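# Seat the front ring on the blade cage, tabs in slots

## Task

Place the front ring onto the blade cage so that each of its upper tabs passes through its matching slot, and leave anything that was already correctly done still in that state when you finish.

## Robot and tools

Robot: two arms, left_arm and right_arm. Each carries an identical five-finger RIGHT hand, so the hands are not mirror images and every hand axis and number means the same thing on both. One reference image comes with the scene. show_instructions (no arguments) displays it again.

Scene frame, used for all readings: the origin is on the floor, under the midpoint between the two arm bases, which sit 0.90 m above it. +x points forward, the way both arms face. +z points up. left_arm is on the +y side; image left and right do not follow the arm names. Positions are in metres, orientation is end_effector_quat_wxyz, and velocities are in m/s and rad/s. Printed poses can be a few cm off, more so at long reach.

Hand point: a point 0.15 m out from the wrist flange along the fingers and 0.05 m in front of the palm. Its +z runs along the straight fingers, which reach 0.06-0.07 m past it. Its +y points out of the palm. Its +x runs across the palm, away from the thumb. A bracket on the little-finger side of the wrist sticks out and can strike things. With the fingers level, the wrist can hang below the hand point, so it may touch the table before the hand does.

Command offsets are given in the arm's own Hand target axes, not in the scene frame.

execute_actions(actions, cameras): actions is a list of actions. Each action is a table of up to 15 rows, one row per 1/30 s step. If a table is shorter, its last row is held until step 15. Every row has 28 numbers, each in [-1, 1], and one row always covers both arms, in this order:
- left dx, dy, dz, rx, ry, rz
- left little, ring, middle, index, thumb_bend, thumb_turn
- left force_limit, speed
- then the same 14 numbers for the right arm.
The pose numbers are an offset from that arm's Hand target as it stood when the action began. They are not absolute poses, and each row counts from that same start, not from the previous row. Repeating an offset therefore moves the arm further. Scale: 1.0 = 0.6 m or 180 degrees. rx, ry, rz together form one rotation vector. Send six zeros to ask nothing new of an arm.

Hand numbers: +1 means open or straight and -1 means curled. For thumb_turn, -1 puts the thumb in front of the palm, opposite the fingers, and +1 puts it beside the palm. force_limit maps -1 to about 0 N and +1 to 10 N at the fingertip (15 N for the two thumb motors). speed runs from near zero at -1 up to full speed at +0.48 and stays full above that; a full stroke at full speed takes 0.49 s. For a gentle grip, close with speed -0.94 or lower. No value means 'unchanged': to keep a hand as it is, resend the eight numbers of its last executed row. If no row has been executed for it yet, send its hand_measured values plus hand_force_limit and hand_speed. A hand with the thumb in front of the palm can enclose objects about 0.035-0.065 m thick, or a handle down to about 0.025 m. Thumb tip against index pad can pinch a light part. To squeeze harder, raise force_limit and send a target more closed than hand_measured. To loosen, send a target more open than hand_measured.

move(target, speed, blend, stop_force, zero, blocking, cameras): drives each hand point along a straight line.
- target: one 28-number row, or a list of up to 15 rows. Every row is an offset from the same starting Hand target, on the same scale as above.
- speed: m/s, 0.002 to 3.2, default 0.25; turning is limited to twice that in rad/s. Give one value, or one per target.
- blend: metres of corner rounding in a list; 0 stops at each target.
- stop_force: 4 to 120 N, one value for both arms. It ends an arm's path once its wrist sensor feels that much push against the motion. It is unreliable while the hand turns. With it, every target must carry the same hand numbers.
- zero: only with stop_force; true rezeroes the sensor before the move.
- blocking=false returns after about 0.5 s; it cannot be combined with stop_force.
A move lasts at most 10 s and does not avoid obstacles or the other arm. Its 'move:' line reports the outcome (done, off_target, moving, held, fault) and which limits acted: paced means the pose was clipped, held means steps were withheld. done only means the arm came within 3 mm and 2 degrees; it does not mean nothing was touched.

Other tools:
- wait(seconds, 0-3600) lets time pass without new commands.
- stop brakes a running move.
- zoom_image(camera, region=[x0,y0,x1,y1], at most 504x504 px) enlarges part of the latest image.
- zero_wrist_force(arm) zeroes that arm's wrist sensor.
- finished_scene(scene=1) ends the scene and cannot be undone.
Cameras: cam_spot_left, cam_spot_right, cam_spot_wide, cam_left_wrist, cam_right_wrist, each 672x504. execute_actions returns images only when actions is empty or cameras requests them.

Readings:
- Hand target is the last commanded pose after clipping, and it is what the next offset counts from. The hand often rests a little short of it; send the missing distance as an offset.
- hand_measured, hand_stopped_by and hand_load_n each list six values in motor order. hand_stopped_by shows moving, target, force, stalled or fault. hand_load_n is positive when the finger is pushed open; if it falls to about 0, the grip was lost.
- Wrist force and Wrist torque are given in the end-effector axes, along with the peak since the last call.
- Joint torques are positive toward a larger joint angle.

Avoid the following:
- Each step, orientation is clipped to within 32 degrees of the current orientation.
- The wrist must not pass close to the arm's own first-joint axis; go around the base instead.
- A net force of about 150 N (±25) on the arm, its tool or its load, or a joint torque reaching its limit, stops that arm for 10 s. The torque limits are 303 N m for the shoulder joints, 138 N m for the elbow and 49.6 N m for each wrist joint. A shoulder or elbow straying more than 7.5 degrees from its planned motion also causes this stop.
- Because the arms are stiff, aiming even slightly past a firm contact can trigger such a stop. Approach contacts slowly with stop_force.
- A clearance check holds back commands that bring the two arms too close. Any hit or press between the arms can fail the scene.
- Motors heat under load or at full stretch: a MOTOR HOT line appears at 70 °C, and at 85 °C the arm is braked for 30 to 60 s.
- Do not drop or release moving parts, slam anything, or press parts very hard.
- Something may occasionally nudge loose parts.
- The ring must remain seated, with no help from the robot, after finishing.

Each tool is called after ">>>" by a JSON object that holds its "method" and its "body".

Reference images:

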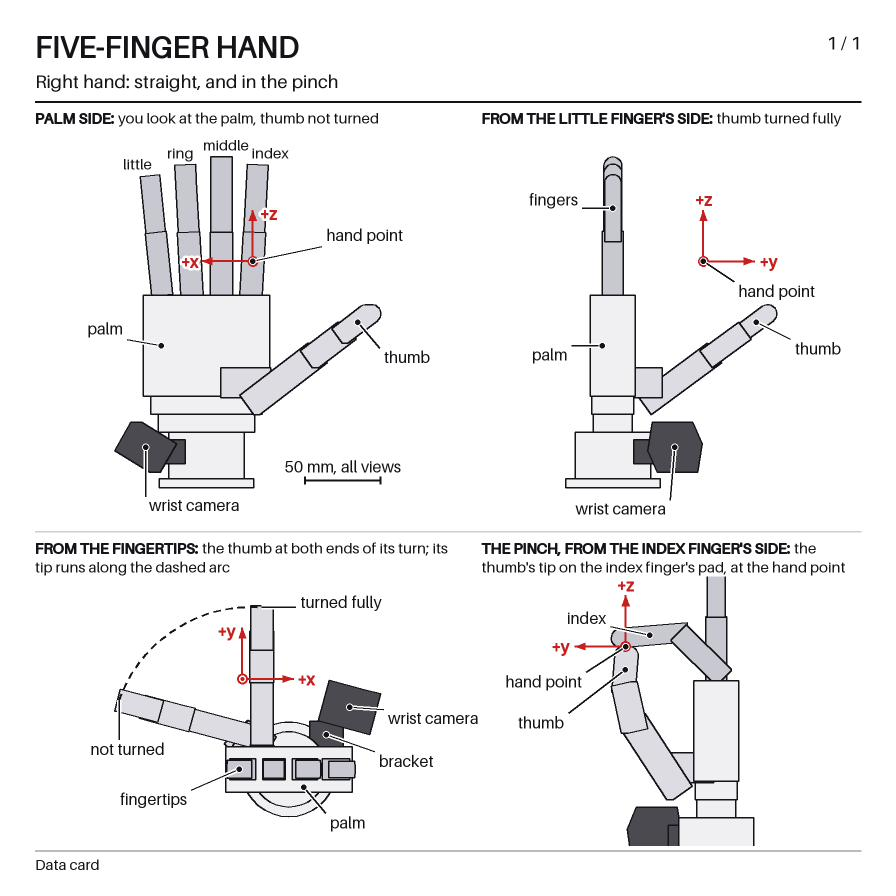

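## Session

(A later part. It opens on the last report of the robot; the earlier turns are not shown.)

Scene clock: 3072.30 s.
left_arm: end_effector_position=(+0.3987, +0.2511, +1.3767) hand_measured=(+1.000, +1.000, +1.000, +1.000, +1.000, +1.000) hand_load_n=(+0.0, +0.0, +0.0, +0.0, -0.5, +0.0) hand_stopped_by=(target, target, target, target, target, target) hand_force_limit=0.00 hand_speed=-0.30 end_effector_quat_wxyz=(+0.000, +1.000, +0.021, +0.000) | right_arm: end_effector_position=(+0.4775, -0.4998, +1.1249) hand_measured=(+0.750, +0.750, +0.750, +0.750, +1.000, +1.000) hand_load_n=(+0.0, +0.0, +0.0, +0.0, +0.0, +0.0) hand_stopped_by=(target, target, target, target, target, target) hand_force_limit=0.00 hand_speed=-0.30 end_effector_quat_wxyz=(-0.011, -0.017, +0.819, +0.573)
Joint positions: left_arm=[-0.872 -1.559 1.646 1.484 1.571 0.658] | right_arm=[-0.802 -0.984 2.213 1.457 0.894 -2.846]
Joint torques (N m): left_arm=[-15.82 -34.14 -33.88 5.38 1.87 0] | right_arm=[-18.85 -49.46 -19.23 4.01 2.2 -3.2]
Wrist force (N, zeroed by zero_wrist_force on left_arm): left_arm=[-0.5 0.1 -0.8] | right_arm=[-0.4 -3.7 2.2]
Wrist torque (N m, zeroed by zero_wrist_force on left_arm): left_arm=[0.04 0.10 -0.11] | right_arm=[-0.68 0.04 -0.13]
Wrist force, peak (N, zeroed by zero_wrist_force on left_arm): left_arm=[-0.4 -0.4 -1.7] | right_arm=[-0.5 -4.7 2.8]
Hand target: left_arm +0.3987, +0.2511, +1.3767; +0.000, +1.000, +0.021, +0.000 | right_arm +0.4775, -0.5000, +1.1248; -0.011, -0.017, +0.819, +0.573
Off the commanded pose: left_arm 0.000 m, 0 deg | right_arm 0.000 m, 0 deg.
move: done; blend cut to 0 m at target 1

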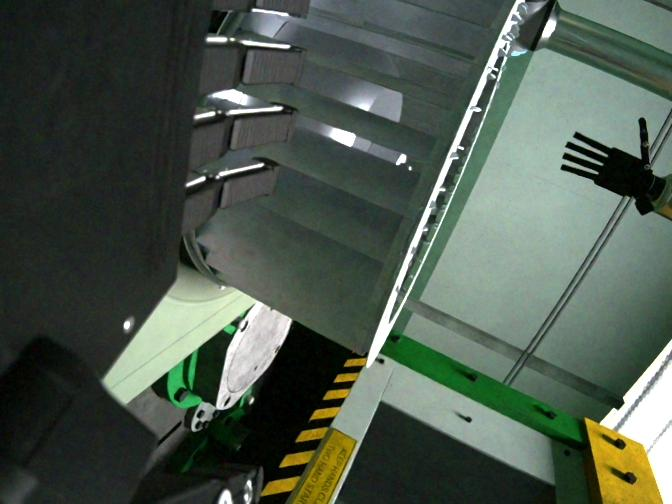

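>>> {"method": "move", "body": {"target": [0.0852,0.6335,0.1945,0,0,0,1,1,1,1,1,1,0,-0.3,0,0,0,0,0,0,0.75,0.75,0.75,0.75,1,1,0,-0.3], "speed": 0.15, "cameras": ["cam_right_wrist","cam_left_wrist"]}}

Scene clock: 3080.90 s.
left_arm: end_effector_position=(+0.4652, -0.1266, +1.2600) hand_measured=(+1.000, +1.000, +1.000, +1.000, +1.000, +1.000) hand_load_n=(+0.0, +0.0, +0.0, +0.0, -0.5, +0.0) hand_stopped_by=(target, target, target, target, target, target) hand_force_limit=0.00 hand_speed=-0.30 end_effector_quat_wxyz=(+0.000, +1.000, +0.020, +0.000) | right_arm: end_effector_position=(+0.4775, -0.5000, +1.1248) hand_measured=(+0.750, +0.750, +0.750, +0.750, +1.000, +1.000) hand_load_n=(+0.0, +0.0, +0.0, +0.0, +0.0, +0.0) hand_stopped_by=(target, target, target, target, target, target) hand_force_limit=0.00 hand_speed=-0.30 end_effector_quat_wxyz=(-0.011, -0.017, +0.819, +0.573)
Joint positions: left_arm=[-1.117 -1.016 1.147 1.44 1.572 0.413] | right_arm=[-0.802 -0.984 2.213 1.457 0.894 -2.846]
Joint torques (N m): left_arm=[14.11 -82.68 -41.23 2.04 0.35 1.59] | right_arm=[-19.19 -42.85 -19.04 1.5 2.33 -3.71]
Wrist force (N, zeroed by zero_wrist_force on left_arm): left_arm=[-0.8 -0.1 -0.7] | right_arm=[-0.7 -3.8 2.2]
Wrist torque (N m, zeroed by zero_wrist_force on left_arm): left_arm=[0.03 0.13 0.02] | right_arm=[-0.70 0.08 -0.12]
Wrist force, peak (N, zeroed by zero_wrist_force on left_arm): left_arm=[-0.5 -2.1 -1.7] | right_arm=[-0.6 -4.1 2.5]
Hand target: left_arm +0.4653, -0.1266, +1.2600; +0.000, +1.000, +0.021, +0.000 | right_arm +0.4775, -0.5000, +1.1248; -0.011, -0.017, +0.819, +0.573
Off the commanded pose: left_arm 0.000 m, 0 deg | right_arm 0.000 m, 0 deg.
move: done
Images, in order (width x height): cam_left_wrist 672x504, cam_right_wrist 672x504.

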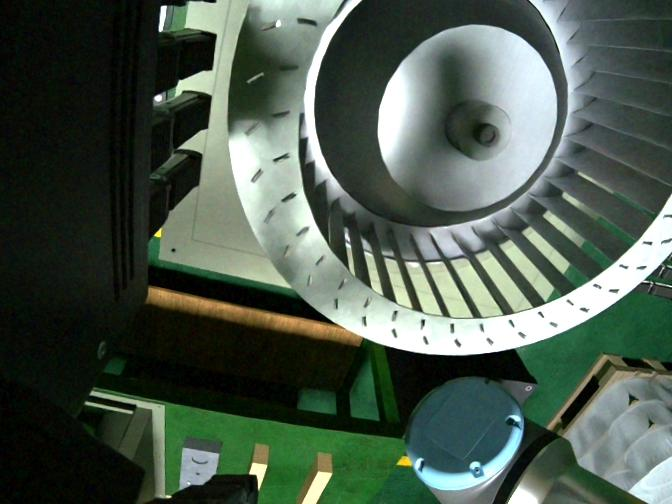

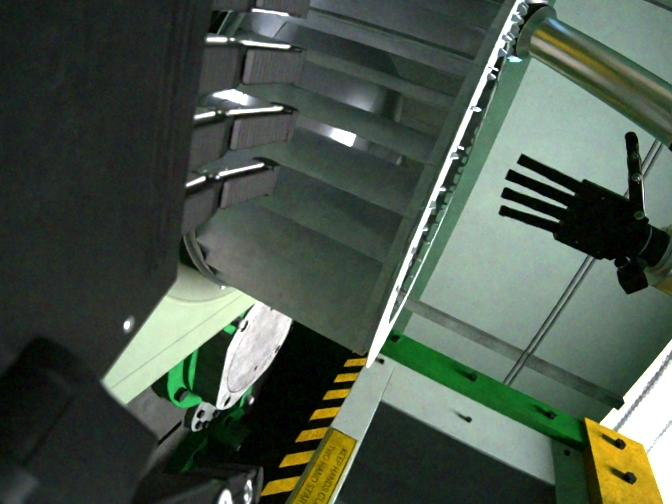

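>>> {"method": "move", "body": {"target": [0,0,0.0817,0,0,0,1,1,1,1,1,1,0,-0.3,0,0,0,0,0,0,0.75,0.75,0.75,0.75,1,1,0,-0.3], "speed": 0.05, "stop_force": 5, "cameras": ["cam_right_wrist","cam_left_wrist"]}}

>>> {"method": "zoom_image", "body": {"camera": "cam_left_wrist", "region": [140, 0, 340, 200]}}

>>> {"method": "zoom_image", "body": {"camera": "cam_right_wrist", "region": [420, 80, 560, 260]}}

Scene clock: 3095.83 s.
left_arm: end_effector_position=(+0.4653, -0.1266, +1.2110) hand_measured=(+1.000, +1.000, +1.000, +1.000, +1.000, +1.000) hand_load_n=(+0.0, +0.0, +0.0, +0.0, +0.0, +0.0) hand_stopped_by=(target, target, target, target, target, target) hand_force_limit=0.00 hand_speed=-0.30 end_effector_quat_wxyz=(+0.000, +1.000, +0.021, +0.000) | right_arm: end_effector_position=(+0.4775, -0.5000, +1.1248) hand_measured=(+0.750, +0.750, +0.750, +0.750, +1.000, +1.000) hand_load_n=(+0.0, +0.0, +0.0, +0.0, +0.0, +0.0) hand_stopped_by=(target, target, target, target, target, target) hand_force_limit=0.00 hand_speed=-0.30 end_effector_quat_wxyz=(-0.011, -0.017, +0.819, +0.573)
Joint positions: left_arm=[-1.117 -1.002 1.211 1.362 1.572 0.413] | right_arm=[-0.802 -0.984 2.213 1.457 0.894 -2.846]
Joint torques (N m): left_arm=[-17.6 -100.17 -43.29 5.99 -1.49 -1.79] | right_arm=[-18.97 -42.57 -18.61 2.9 2.32 -3.59]
Wrist force (N, zeroed by zero_wrist_force on left_arm): left_arm=[-0.3 0.0 -0.8] | right_arm=[-0.6 -3.9 2.1]
Wrist torque (N m, zeroed by zero_wrist_force on left_arm): left_arm=[0.03 0.06 0.02] | right_arm=[-0.72 0.07 -0.13]
Wrist force, peak (N, zeroed by zero_wrist_force on left_arm): left_arm=[-0.2 0.1 -1.6] | right_arm=[-0.7 -4.2 2.4]
Hand target: left_arm +0.4652, -0.1266, +1.2110; +0.000, +1.000, +0.021, +0.000 | right_arm +0.4775, -0.5000, +1.1248; -0.011, -0.017, +0.819, +0.573
Off the commanded pose: left_arm 0.000 m, 0 deg | right_arm 0.000 m, 0 deg.
move: done
Images, in order (width x height): cam_left_wrist 672x504, cam_right_wrist 672x504.

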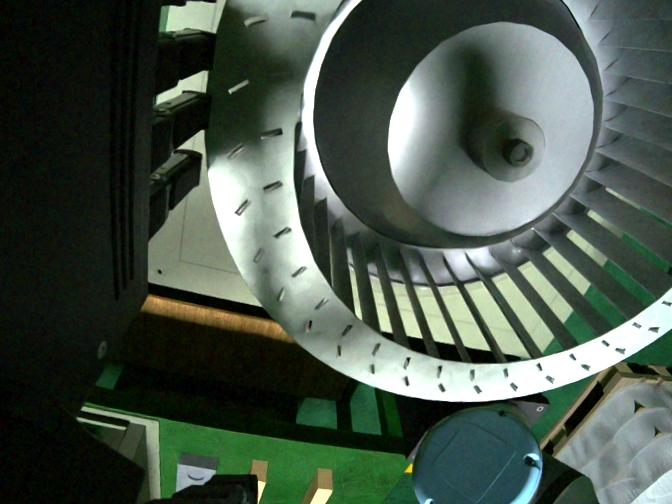

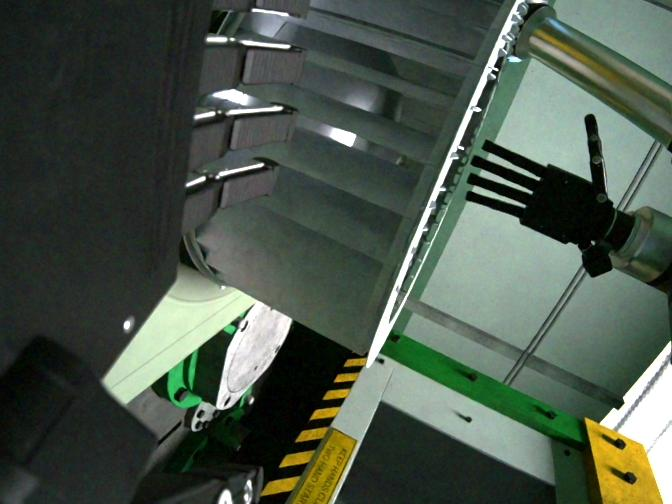

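Scaled by 2.520 from the camera's image (finer frame: 960x720).

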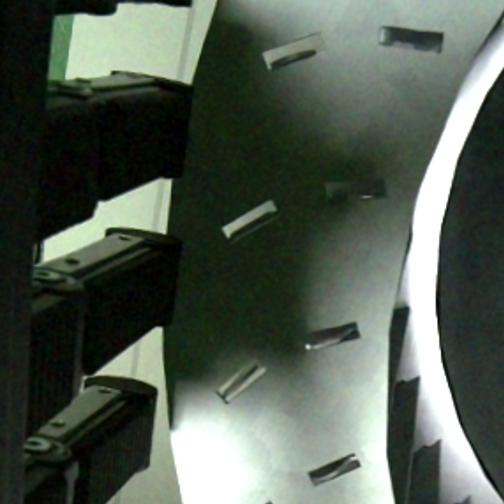

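Scaled by 2.800 from the camera's image (finer frame: 960x720).

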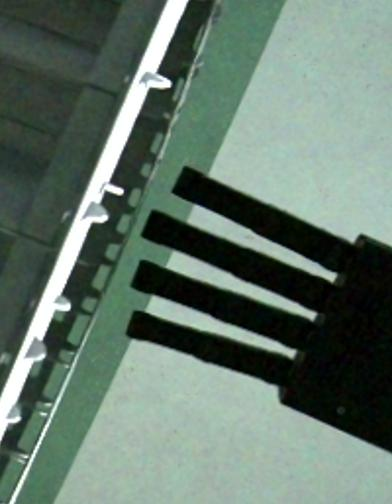

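>>> {"method": "move", "body": {"target": [0,0.0117,0,0,0,0,1,1,1,1,1,1,0,-0.3,0,0,0,0,0,0,0.75,0.75,0.75,0.75,1,1,0,-0.3], "speed": 0.03, "cameras": []}}

>>> {"method": "move", "body": {"target": [0,0,0.025,0,0,0,1,1,1,1,1,1,0,-0.3,0,0,0,0,0,0,0.75,0.75,0.75,0.75,1,1,0,-0.3], "speed": 0.01, "stop_force": 4, "cameras": ["cam_right_wrist","cam_left_wrist"]}}

>>> {"method": "zoom_image", "body": {"camera": "cam_left_wrist", "region": [140, 0, 340, 200]}}

>>> {"method": "zoom_image", "body": {"camera": "cam_right_wrist", "region": [420, 80, 560, 260]}}

Scene clock: 3111.40 s.
left_arm: end_effector_position=(+0.4655, -0.1338, +1.2110) hand_measured=(+1.000, +1.000, +1.000, +1.000, +1.000, +1.000) hand_load_n=(+0.5, +0.0, +0.0, +0.0, -0.5, +0.0) hand_stopped_by=(target, target, target, target, target, target) hand_force_limit=0.00 hand_speed=-0.30 end_effector_quat_wxyz=(+0.000, +1.000, +0.020, +0.000) | right_arm: end_effector_position=(+0.4775, -0.5000, +1.1248) hand_measured=(+0.750, +0.750, +0.750, +0.750, +1.000, +1.000) hand_load_n=(+0.0, +0.0, +0.0, +0.0, +0.0, +0.0) hand_stopped_by=(target, target, target, target, target, target) hand_force_limit=0.00 hand_speed=-0.30 end_effector_quat_wxyz=(-0.011, -0.017, +0.819, +0.573)
Joint positions: left_arm=[-1.121 -0.992 1.195 1.368 1.572 0.409] | right_arm=[-0.802 -0.984 2.213 1.457 0.894 -2.846]
Joint torques (N m): left_arm=[2.66 -99.18 -29.05 2.37 -2.67 0.47] | right_arm=[-17.93 -44.26 -17.47 4.1 2.29 -3.51]
Wrist force (N, zeroed by zero_wrist_force on left_arm): left_arm=[0.2 -0.1 -1.1] | right_arm=[-0.6 -3.9 2.3]
Wrist torque (N m, zeroed by zero_wrist_force on left_arm): left_arm=[0.03 0.00 0.22] | right_arm=[-0.73 0.07 -0.13]
Wrist force, peak (N, zeroed by zero_wrist_force on left_arm): left_arm=[-0.5 0.1 -1.6] | right_arm=[-0.8 -4.5 2.0]
Hand target: left_arm +0.4655, -0.1336, +1.2110; +0.000, +1.000, +0.021, +0.000 | right_arm +0.4775, -0.5000, +1.1248; -0.011, -0.017, +0.819, +0.573
Off the commanded pose: left_arm 0.000 m, 0 deg | right_arm 0.000 m, 0 deg.
move: done

Scene clock: 3113.50 s.
left_arm: end_effector_position=(+0.4655, -0.1336, +1.2006) hand_measured=(+1.000, +1.000, +1.000, +1.000, +1.000, +1.000) hand_load_n=(+0.0, +0.0, +0.0, +0.0, -0.5, +0.0) hand_stopped_by=(target, target, target, target, target, target) hand_force_limit=0.00 hand_speed=-0.30 end_effector_quat_wxyz=(+0.000, +1.000, +0.021, +0.000) | right_arm: end_effector_position=(+0.4775, -0.5000, +1.1248) hand_measured=(+0.750, +0.750, +0.750, +0.750, +1.000, +1.000) hand_load_n=(+0.0, +0.0, +0.0, +0.0, +0.0, +0.0) hand_stopped_by=(target, target, target, target, target, target) hand_force_limit=0.00 hand_speed=-0.30 end_effector_quat_wxyz=(-0.011, -0.017, +0.819, +0.573)
Joint positions: left_arm=[-1.121 -0.988 1.208 1.351 1.572 0.409] | right_arm=[-0.802 -0.984 2.213 1.457 0.894 -2.846]
Joint torques (N m): left_arm=[9.12 -96.34 -41.41 5.36 -2.45 1.32] | right_arm=[-16.63 -43.41 -17.55 4.4 2.33 -3.65]
Wrist force (N, zeroed by zero_wrist_force on left_arm): left_arm=[0.0 -0.1 -6.1] | right_arm=[-0.6 -4.1 2.2]
Wrist torque (N m, zeroed by zero_wrist_force on left_arm): left_arm=[0.33 0.12 0.20] | right_arm=[-0.75 0.07 -0.13]
Wrist force, peak (N, zeroed by zero_wrist_force on left_arm): left_arm=[-0.2 0.1 -12.5] | right_arm=[-0.7 -4.2 2.2]
Hand target: left_arm +0.4655, -0.1336, +1.2006; +0.000, +1.000, +0.021, +0.000 (not the last commanded pose) | right_arm +0.4775, -0.5000, +1.1248; -0.011, -0.017, +0.819, +0.573
Off the commanded pose: left_arm 0.005 m, 0 deg | right_arm 0.000 m, 0 deg.
move: contact (left_arm)
Images, in order (width x height): cam_left_wrist 672x504, cam_right_wrist 672x504.

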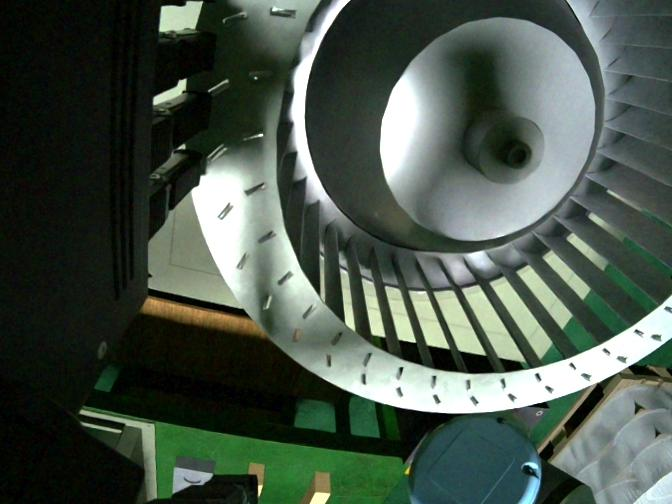

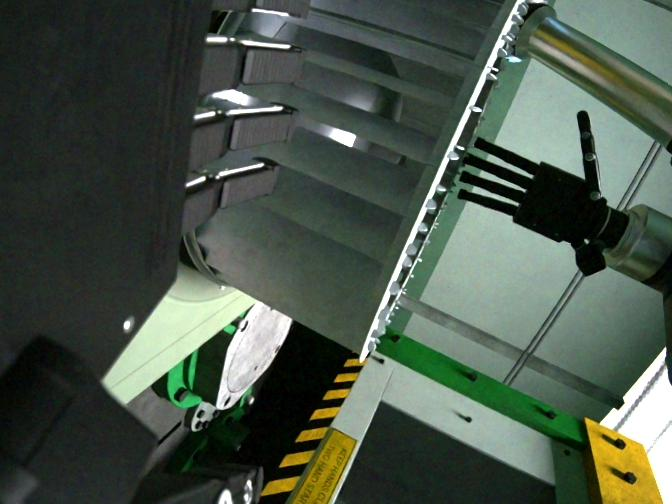

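Scaled by 2.520 from the camera's image (finer frame: 960x720).

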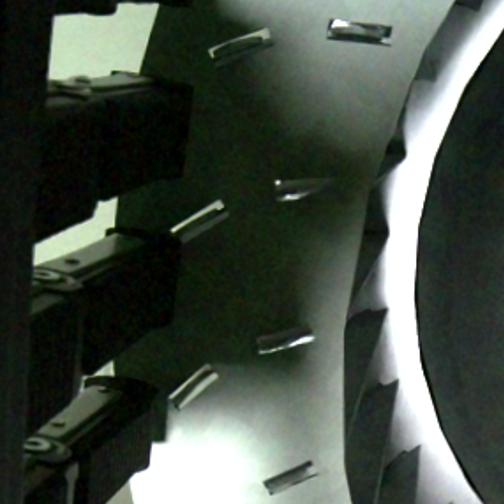

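Scaled by 2.800 from the camera's image (finer frame: 960x720).

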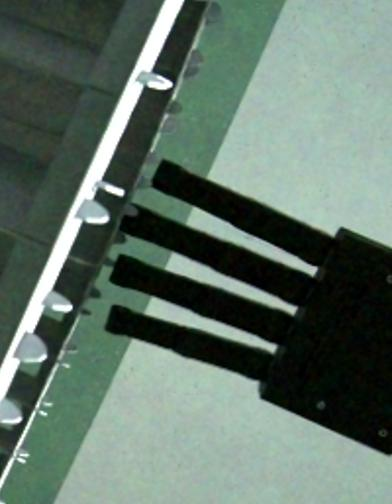

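>>> {"method": "move", "body": {"target": [0,0,-0.05,0,0,0,1,1,1,1,1,1,0,-0.3,0,0,0,0,0,0,0.75,0.75,0.75,0.75,1,1,0,-0.3], "speed": 0.05, "cameras": ["cam_right_wrist","cam_left_wrist"]}}

>>> {"method": "zoom_image", "body": {"camera": "cam_right_wrist", "region": [420, 80, 560, 260]}}

>>> {"method": "zoom_image", "body": {"camera": "cam_right_wrist", "region": [350, 200, 480, 370]}}

>>> {"method": "zoom_image", "body": {"camera": "cam_right_wrist", "region": [450, 0, 560, 120]}}

Scene clock: 3126.30 s.
left_arm: end_effector_position=(+0.4655, -0.1336, +1.2308) hand_measured=(+1.000, +1.000, +1.000, +1.000, +1.000, +1.000) hand_load_n=(+0.0, +0.0, +0.0, +0.0, +0.0, +0.0) hand_stopped_by=(target, target, target, target, target, target) hand_force_limit=0.00 hand_speed=-0.30 end_effector_quat_wxyz=(+0.000, +1.000, +0.021, +0.000) end_effector_velocity=(+0.000, +0.000, -0.003) end_effector_angular_velocity=(+0.000, +0.000, +0.000) | right_arm: end_effector_position=(+0.4775, -0.5000, +1.1248) hand_measured=(+0.750, +0.750, +0.750, +0.750, +1.000, +1.000) hand_load_n=(+0.0, +0.0, +0.0, +0.0, +0.0, +0.0) hand_stopped_by=(target, target, target, target, target, target) hand_force_limit=0.00 hand_speed=-0.30 end_effector_quat_wxyz=(-0.011, -0.017, +0.819, +0.573)
Joint positions: left_arm=[-1.121 -0.998 1.17 1.399 1.572 0.409] | right_arm=[-0.802 -0.984 2.213 1.457 0.894 -2.846]
Joint velocities: left_arm=[0 0 0.004 -0.005 0 0] | right_arm=[within noise]
Joint torques (N m): left_arm=[-8.77 -80.09 -28.35 2.03 -2.66 0.92] | right_arm=[-15.93 -44.64 -16.57 5.3 1.99 -3.58]
Wrist force (N, zeroed by zero_wrist_force on left_arm): left_arm=[-0.4 0.3 -0.7] | right_arm=[-0.5 -4.0 2.4]
Wrist torque (N m, zeroed by zero_wrist_force on left_arm): left_arm=[0.08 0.08 0.19] | right_arm=[-0.76 0.05 -0.12]
Wrist force, peak (N, zeroed by zero_wrist_force on left_arm): left_arm=[-0.5 0.0 -6.7] | right_arm=[-0.6 -4.5 2.1]
Hand target: left_arm +0.4655, -0.1336, +1.2306; +0.000, +1.000, +0.021, +0.000 | right_arm +0.4775, -0.5000, +1.1248; -0.011, -0.017, +0.819, +0.573
Off the commanded pose: left_arm 0.000 m, 0 deg | right_arm 0.000 m, 0 deg.
move: done
Images, in order (width x height): cam_left_wrist 672x504, cam_right_wrist 672x504.

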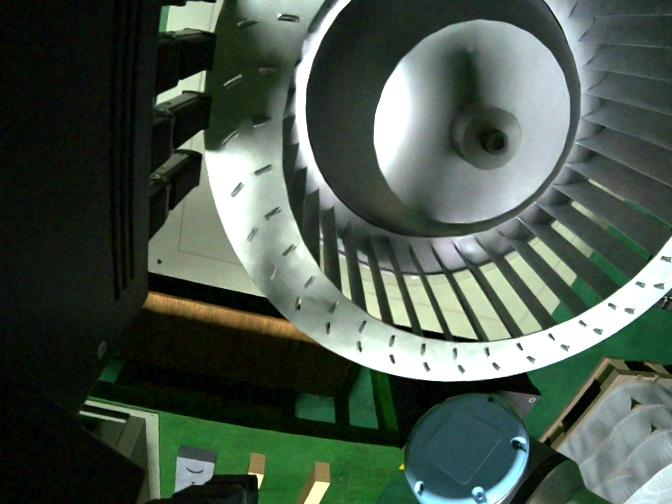

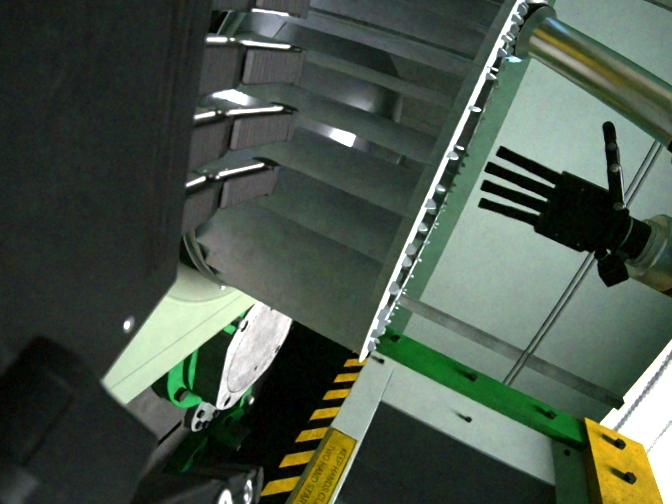

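Scaled by 2.800 from the camera's image (finer frame: 960x720).

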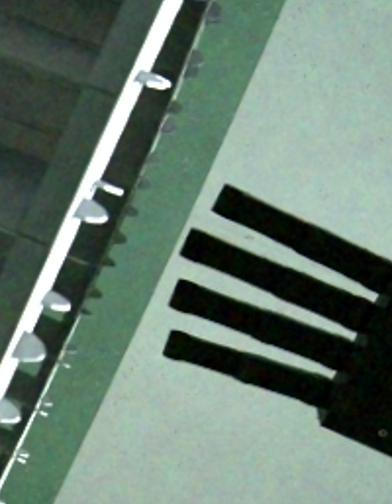

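Scaled by 2.965 from the camera's image (finer frame: 960x720).

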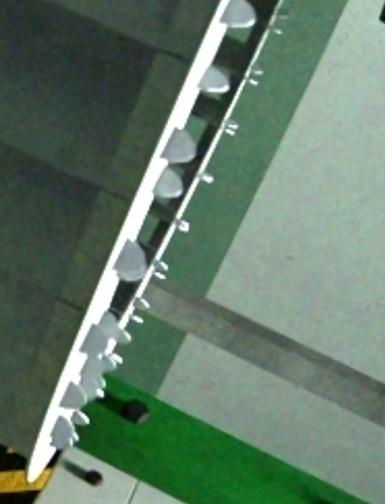

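Scaled by 4.200 from the camera's image (finer frame: 960x720).

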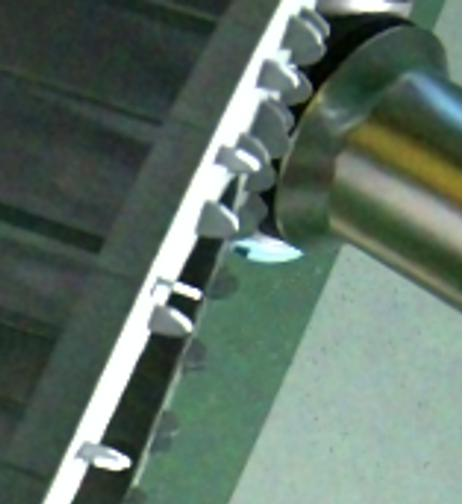

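>>> {"method": "move", "body": {"target": [-0.02,-0.2,-0.2833,0,0,0,1,1,1,1,1,1,0,-0.3,0,0,0,0,0,0,0.75,0.75,0.75,0.75,1,1,0,-0.3], "speed": 0.15, "cameras": ["cam_right_wrist","cam_left_wrist"]}}

>>> {"method": "zoom_image", "body": {"camera": "cam_right_wrist", "region": [400, 0, 560, 200]}}

>>> {"method": "zoom_image", "body": {"camera": "cam_right_wrist", "region": [350, 180, 480, 370]}}

Scene clock: 3136.73 s.
left_arm: end_effector_position=(+0.4489, -0.0141, +1.4006) hand_measured=(+1.000, +1.000, +1.000, +1.000, +1.000, +1.000) hand_load_n=(+0.0, +0.0, +0.0, +0.0, +0.0, +0.0) hand_stopped_by=(target, target, target, target, target, target) hand_force_limit=0.00 hand_speed=-0.30 end_effector_quat_wxyz=(+0.000, +1.000, +0.021, +0.000) | right_arm: end_effector_position=(+0.4775, -0.5000, +1.1248) hand_measured=(+0.750, +0.750, +0.750, +0.750, +1.000, +1.000) hand_load_n=(+0.0, +0.0, +0.0, +0.0, +0.0, +0.0) hand_stopped_by=(target, target, target, target, target, target) hand_force_limit=0.00 hand_speed=-0.30 end_effector_quat_wxyz=(-0.011, -0.017, +0.819, +0.573)
Joint positions: left_arm=[-1.065 -1.204 1.178 1.597 1.571 0.465] | right_arm=[-0.802 -0.984 2.213 1.457 0.894 -2.846]
Joint torques (N m): left_arm=[-20.04 -61.52 -30.24 2.03 -2.52 -2.83] | right_arm=[-15.07 -43.36 -16.91 5.24 2.12 -3.63]
Wrist force (N, zeroed by zero_wrist_force on left_arm): left_arm=[-0.1 -0.1 -0.3] | right_arm=[-0.5 -3.7 1.9]
Wrist torque (N m, zeroed by zero_wrist_force on left_arm): left_arm=[-0.01 0.03 -0.05] | right_arm=[-0.66 0.05 -0.11]
Wrist force, peak (N, zeroed by zero_wrist_force on left_arm): left_arm=[-0.2 -1.5 -2.2] | right_arm=[-0.6 -4.2 2.4]
Hand target: left_arm +0.4488, -0.0142, +1.4006; +0.000, +1.000, +0.021, +0.000 | right_arm +0.4775, -0.5000, +1.1248; -0.011, -0.017, +0.819, +0.573
Off the commanded pose: left_arm 0.000 m, 0 deg | right_arm 0.000 m, 0 deg.
move: done
Images, in order (width x height): cam_left_wrist 672x504, cam_right_wrist 672x504.

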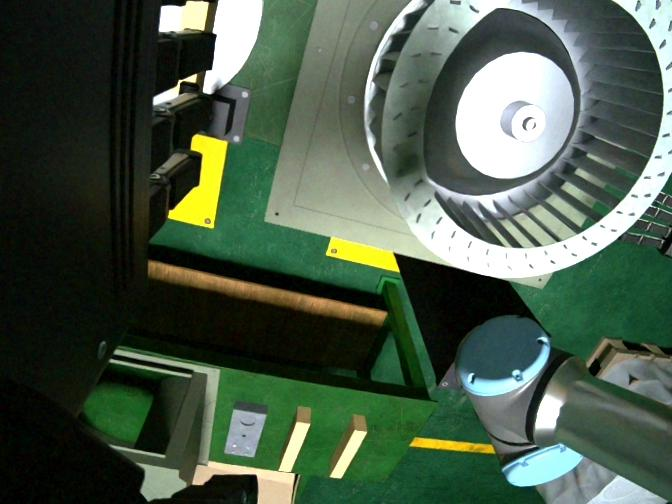

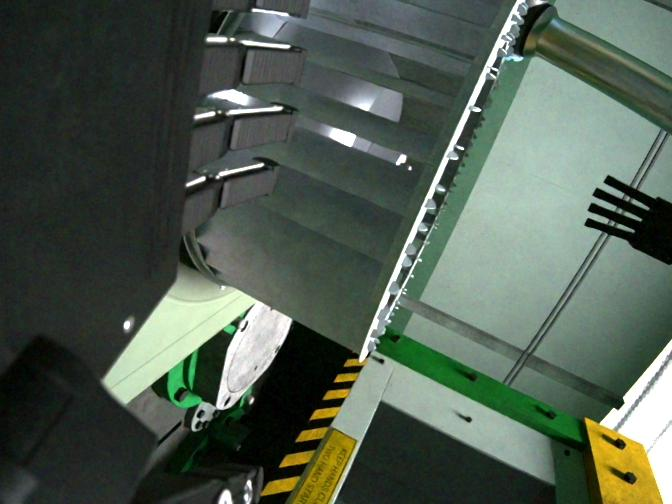

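Scaled by 2.520 from the camera's image (finer frame: 960x720).

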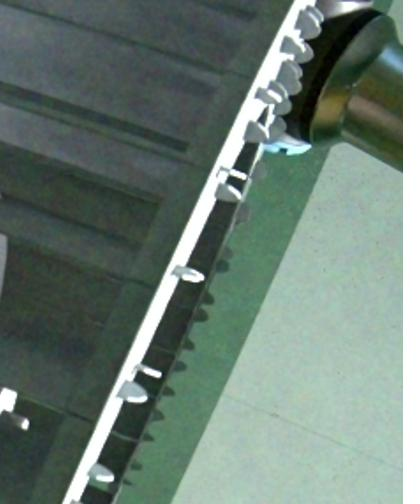

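Scaled by 2.653 from the camera's image (finer frame: 960x720).

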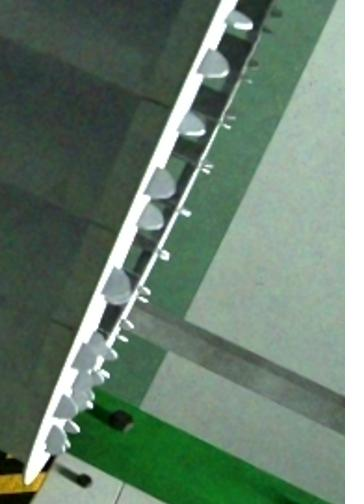

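>>> {"method": "move", "body": {"target": [[0,0,0,0,0,0,1,1,1,1,1,1,0,-0.3,0.0027,0.173,-0.134,0,0,0,0.75,0.75,0.75,0.75,1,1,0,-0.3],[0,0,0,0,0,0,1,1,1,1,1,1,0,-0.3,0.1292,0.3072,-0.1063,0.3771,0.1282,0.1061,0.75,0.75,0.75,0.75,1,1,0,-0.3]], "speed": 0.15, "blend": 0.02, "cameras": []}}

>>> {"method": "move", "body": {"target": [0,0,0,0,0,0,1,1,1,1,1,1,0,-0.3,-0.1776,0.25,-0.0121,0,0,0,0.75,0.75,0.75,0.75,1,1,0,-0.3], "speed": 0.12, "cameras": ["cam_right_wrist"]}}

>>> {"method": "zoom_image", "body": {"camera": "cam_right_wrist", "region": [200, 60, 360, 200]}}

>>> {"method": "zoom_image", "body": {"camera": "cam_right_wrist", "region": [350, 60, 510, 200]}}

>>> {"method": "zoom_image", "body": {"camera": "cam_right_wrist", "region": [200, 200, 360, 340]}}

>>> {"method": "zoom_image", "body": {"camera": "cam_right_wrist", "region": [350, 200, 510, 340]}}

Scene clock: 3157.50 s.
left_arm: end_effector_position=(+0.4488, -0.0142, +1.4006) hand_measured=(+1.000, +1.000, +1.000, +1.000, +1.000, +1.000) hand_load_n=(+0.0, +0.0, +0.0, +0.0, +0.0, +0.0) hand_stopped_by=(target, target, target, target, target, target) hand_force_limit=0.00 hand_speed=-0.30 end_effector_quat_wxyz=(+0.000, +1.000, +0.021, +0.000) | right_arm: end_effector_position=(+0.3997, -0.4998, +1.3199) hand_measured=(+0.750, +0.750, +0.750, +0.750, +1.000, +1.000) hand_load_n=(+0.0, +0.0, +0.0, +0.0, +0.0, +0.0) hand_stopped_by=(target, target, target, target, target, target) hand_force_limit=0.00 hand_speed=-0.30 end_effector_quat_wxyz=(-0.242, +0.000, +0.970, +0.000)
Joint positions: left_arm=[-1.065 -1.204 1.178 1.597 1.571 0.464] | right_arm=[-0.378 -1.521 1.834 1.718 1.744 -1.907]
Joint torques (N m): left_arm=[-19.62 -75.65 -30.27 5.51 1.9 -2.42] | right_arm=[-8.01 -24.15 -25.11 2.01 -1.45 -1.8]
Wrist force (N, zeroed by zero_wrist_force on left_arm): left_arm=[0.0 0.1 -0.6] | right_arm=[-1.8 -1.8 2.6]
Wrist torque (N m, zeroed by zero_wrist_force on left_arm): left_arm=[0.02 0.02 -0.01] | right_arm=[-0.46 0.20 -0.11]
Wrist force, peak (N, zeroed by zero_wrist_force on left_arm): left_arm=[-0.5 -0.4 -1.4] | right_arm=[-0.7 -5.2 3.5]
Hand target: left_arm +0.4488, -0.0142, +1.4006; +0.000, +1.000, +0.021, +0.000 | right_arm +0.3997, -0.4999, +1.3198; -0.242, +0.000, +0.970, +0.000
Off the commanded pose: left_arm 0.000 m, 0 deg | right_arm 0.000 m, 0 deg.
move: done

Scene clock: 3159.37 s.
left_arm: end_effector_position=(+0.4488, -0.0142, +1.4006) hand_measured=(+1.000, +1.000, +1.000, +1.000, +1.000, +1.000) hand_load_n=(+0.0, +0.0, +0.0, +0.0, +0.0, +0.0) hand_stopped_by=(target, target, target, target, target, target) hand_force_limit=0.00 hand_speed=-0.30 end_effector_quat_wxyz=(+0.000, +1.000, +0.021, +0.000) | right_arm: end_effector_position=(+0.4974, -0.3498, +1.2762) hand_measured=(+0.750, +0.750, +0.750, +0.750, +1.000, +1.000) hand_load_n=(-0.5, +0.0, +0.0, +0.5, +0.0, +0.0) hand_stopped_by=(target, target, target, target, target, target) hand_force_limit=0.00 hand_speed=-0.30 end_effector_quat_wxyz=(-0.242, +0.000, +0.970, +0.000)
Joint positions: left_arm=[-1.065 -1.204 1.178 1.597 1.571 0.464] | right_arm=[-0.058 -1.31 1.672 1.697 1.597 -1.622]
Joint torques (N m): left_arm=[-19.97 -76.54 -30.57 5.69 1.73 -2.42] | right_arm=[-16.1 -66.77 -25.02 5.55 2.96 -4.07]
Wrist force (N, zeroed by zero_wrist_force on left_arm): left_arm=[-0.1 0.1 -0.7] | right_arm=[-2.0 -2.0 3.1]
Wrist torque (N m, zeroed by zero_wrist_force on left_arm): left_arm=[0.04 0.06 -0.02] | right_arm=[-0.52 0.20 -0.11]
Wrist force, peak (N, zeroed by zero_wrist_force on left_arm): left_arm=[-0.2 0.0 -1.1] | right_arm=[-2.3 -2.6 2.7]
Hand target: left_arm +0.4488, -0.0142, +1.4006; +0.000, +1.000, +0.021, +0.000 | right_arm +0.4973, -0.3499, +1.2762; -0.242, +0.000, +0.970, +0.000
Off the commanded pose: left_arm 0.000 m, 0 deg | right_arm 0.000 m, 0 deg.
move: done

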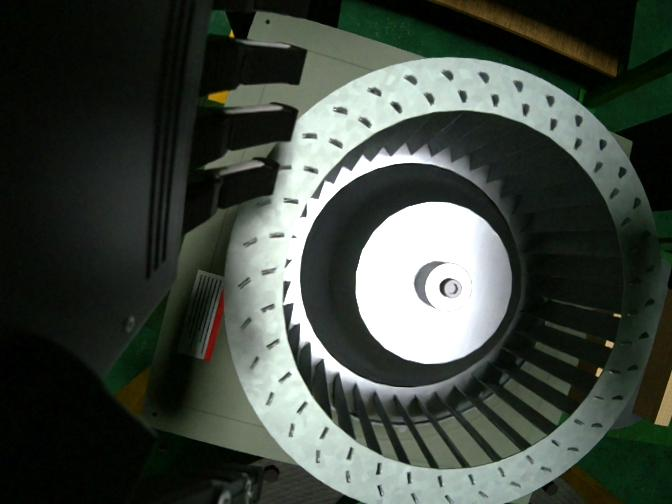

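Scaled by 3.150 from the camera's image (finer frame: 960x720).

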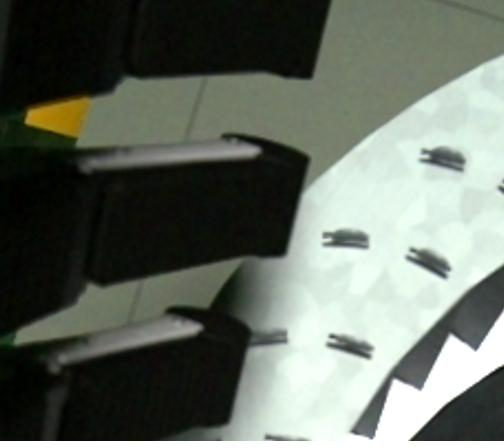

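Scaled by 3.150 from the camera's image (finer frame: 960x720).

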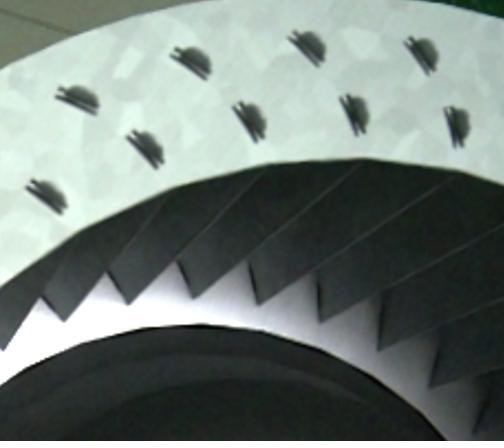

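Scaled by 3.150 from the camera's image (finer frame: 960x720).

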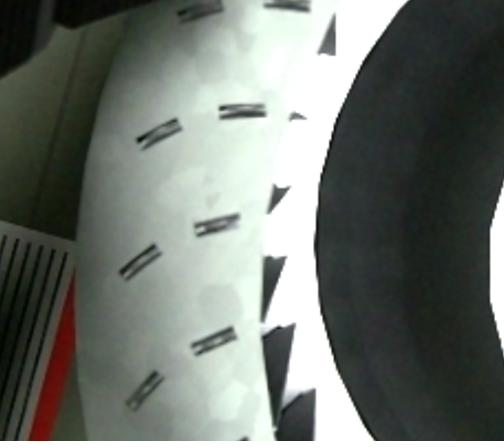

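Scaled by 3.150 from the camera's image (finer frame: 960x720).

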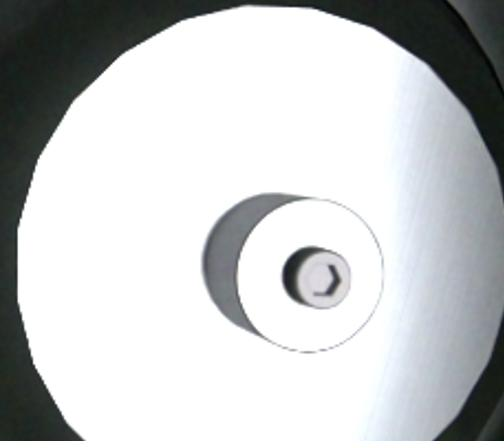

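>>> {"method": "zoom_image", "body": {"camera": "cam_right_wrist", "region": [490, 60, 660, 230]}}

>>> {"method": "zoom_image", "body": {"camera": "cam_right_wrist", "region": [550, 220, 672, 420]}}

>>> {"method": "zoom_image", "body": {"camera": "cam_right_wrist", "region": [440, 390, 610, 504]}}

>>> {"method": "zoom_image", "body": {"camera": "cam_right_wrist", "region": [230, 300, 440, 504]}}

Scaled by 2.965 from the camera's image (finer frame: 960x720).

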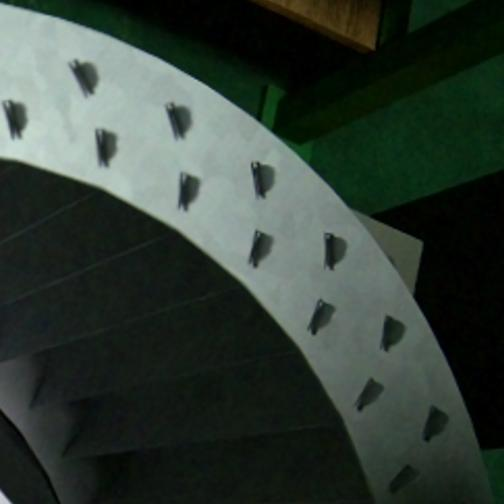

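Scaled by 2.520 from the camera's image (finer frame: 960x720).

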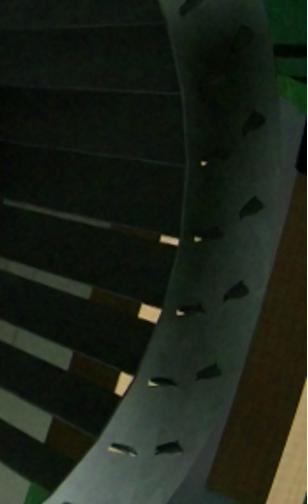

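Scaled by 2.965 from the camera's image (finer frame: 960x720).

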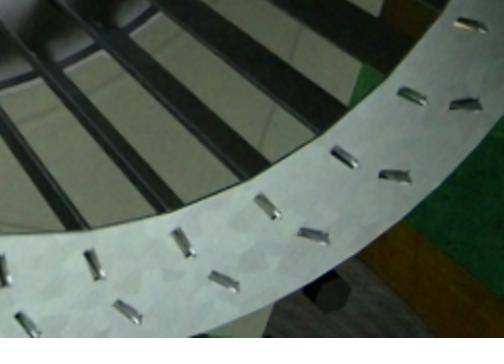

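Scaled by 2.400 from the camera's image (finer frame: 960x720).

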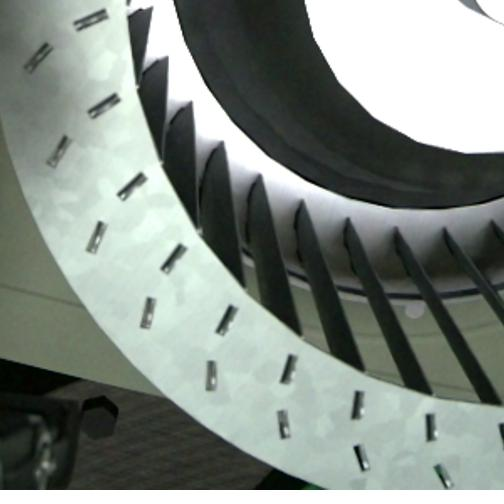

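>>> {"method": "execute_actions", "body": {"actions": [], "cameras": ["cam_left_wrist","cam_spot_left","cam_spot_right","cam_spot_wide"]}}

>>> {"method": "zoom_image", "body": {"camera": "cam_left_wrist", "region": [350, 0, 500, 130]}}

>>> {"method": "zoom_image", "body": {"camera": "cam_left_wrist", "region": [360, 120, 560, 290]}}

>>> {"method": "zoom_image", "body": {"camera": "cam_spot_left", "region": [350, 210, 450, 285]}}

>>> {"method": "zoom_image", "body": {"camera": "cam_spot_right", "region": [300, 245, 400, 325]}}

>>> {"method": "zoom_image", "body": {"camera": "cam_spot_wide", "region": [320, 200, 420, 275]}}

Scene clock: 3202.73 s.
left_arm: end_effector_position=(+0.4488, -0.0142, +1.4006) hand_measured=(+1.000, +1.000, +1.000, +1.000, +1.000, +1.000) hand_load_n=(+0.0, +0.0, +0.0, +0.0, +0.0, +0.0) hand_stopped_by=(target, target, target, target, target, target) hand_force_limit=0.00 hand_speed=-0.30 end_effector_quat_wxyz=(+0.000, +1.000, +0.021, +0.000) | right_arm: end_effector_position=(+0.4973, -0.3499, +1.2762) hand_measured=(+0.750, +0.750, +0.750, +0.750, +1.000, +1.000) hand_load_n=(+0.0, +0.0, +0.0, -0.5, +0.0, +0.0) hand_stopped_by=(target, target, target, target, target, target) hand_force_limit=0.00 hand_speed=-0.30 end_effector_quat_wxyz=(-0.242, +0.000, +0.970, +0.000)
Joint positions: left_arm=[-1.065 -1.204 1.178 1.597 1.571 0.464] | right_arm=[-0.058 -1.31 1.672 1.697 1.597 -1.622]
Joint velocities: within noise
Joint torques (N m): left_arm=[-19.78 -75.42 -30.61 3.03 0.21 -2.34] | right_arm=[-20.08 -65.41 -25.13 7.54 2.46 -3.61]
Wrist force (N, zeroed by zero_wrist_force on left_arm): left_arm=[-0.3 -0.4 -0.8] | right_arm=[-1.9 -1.7 2.8]
Wrist torque (N m, zeroed by zero_wrist_force on left_arm): left_arm=[-0.03 0.08 -0.04] | right_arm=[-0.45 0.19 -0.09]
Wrist force, peak (N, zeroed by zero_wrist_force on left_arm): left_arm=[0.6 0.2 -1.3] | right_arm=[-2.2 -2.4 3.3]
Hand target: left_arm +0.4488, -0.0142, +1.4006; +0.000, +1.000, +0.021, +0.000 | right_arm +0.4973, -0.3499, +1.2762; -0.242, +0.000, +0.970, +0.000
Off the commanded pose: left_arm 0.000 m, 0 deg | right_arm 0.000 m, 0 deg.
Images, in order (width x height): cam_spot_left 672x504, cam_spot_right 672x504, cam_spot_wide 672x504, cam_left_wrist 672x504.

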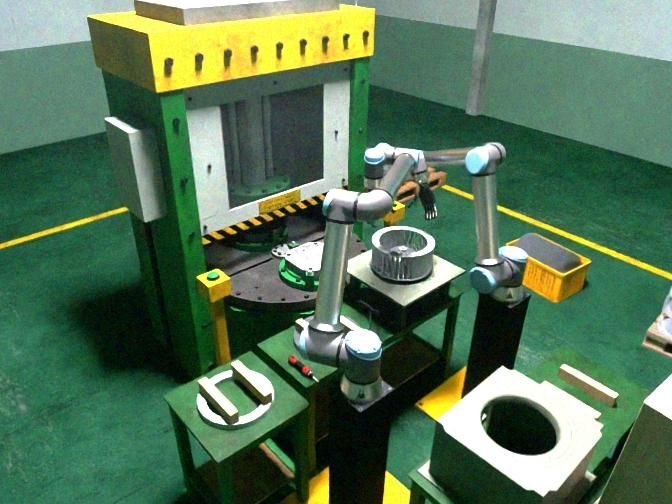

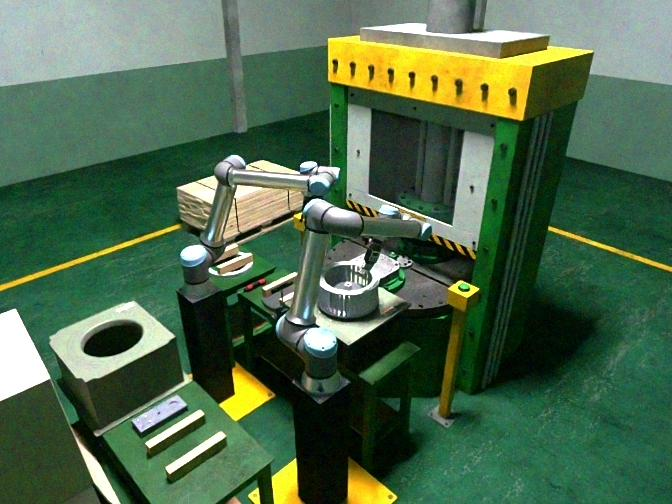

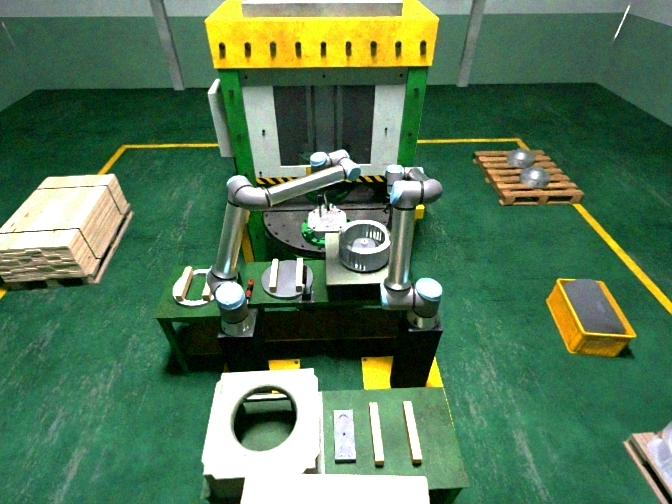

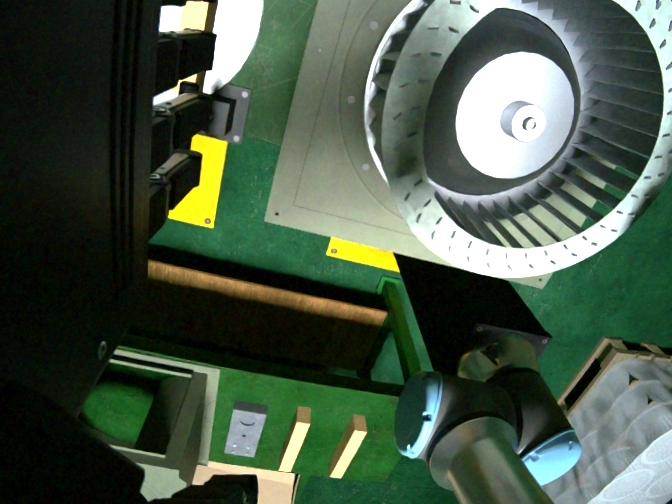

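Scaled by 3.360 from the camera's image (finer frame: 960x720).

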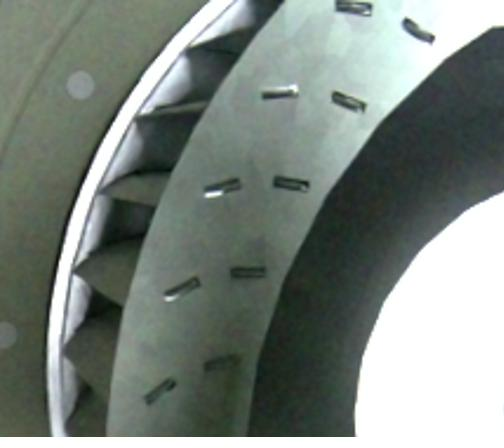

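Scaled by 2.520 from the camera's image (finer frame: 960x720).

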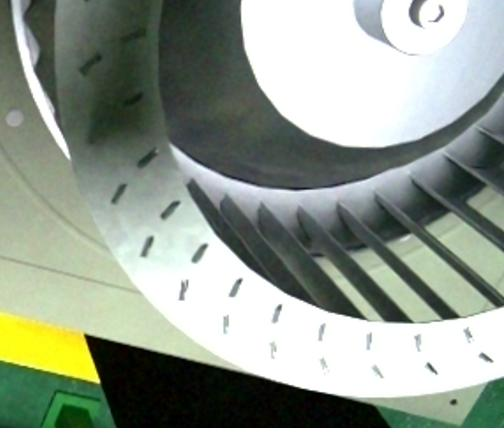

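Scaled by 5.040.

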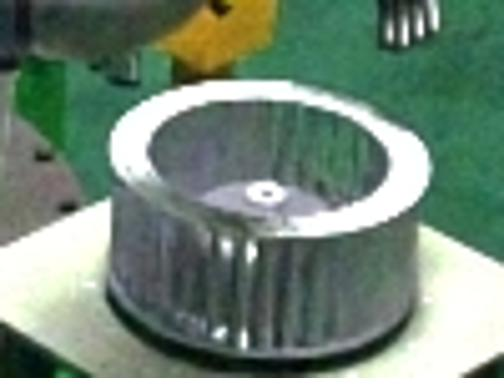

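Scaled by 5.040.

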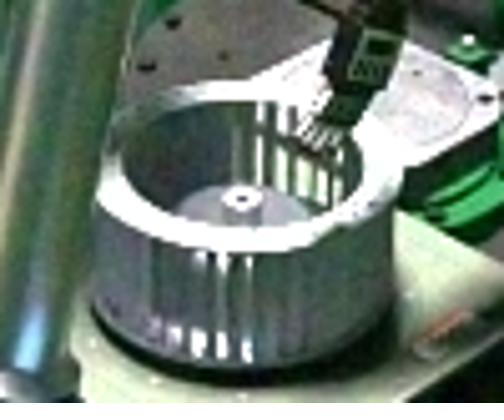

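Scaled by 5.040.

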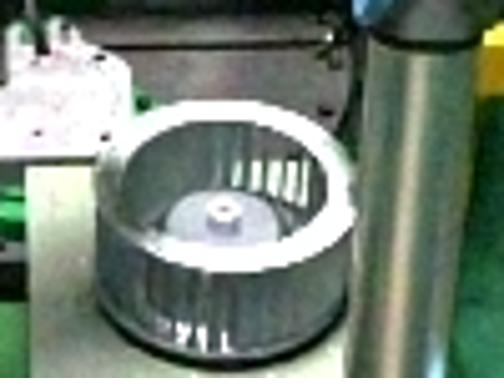

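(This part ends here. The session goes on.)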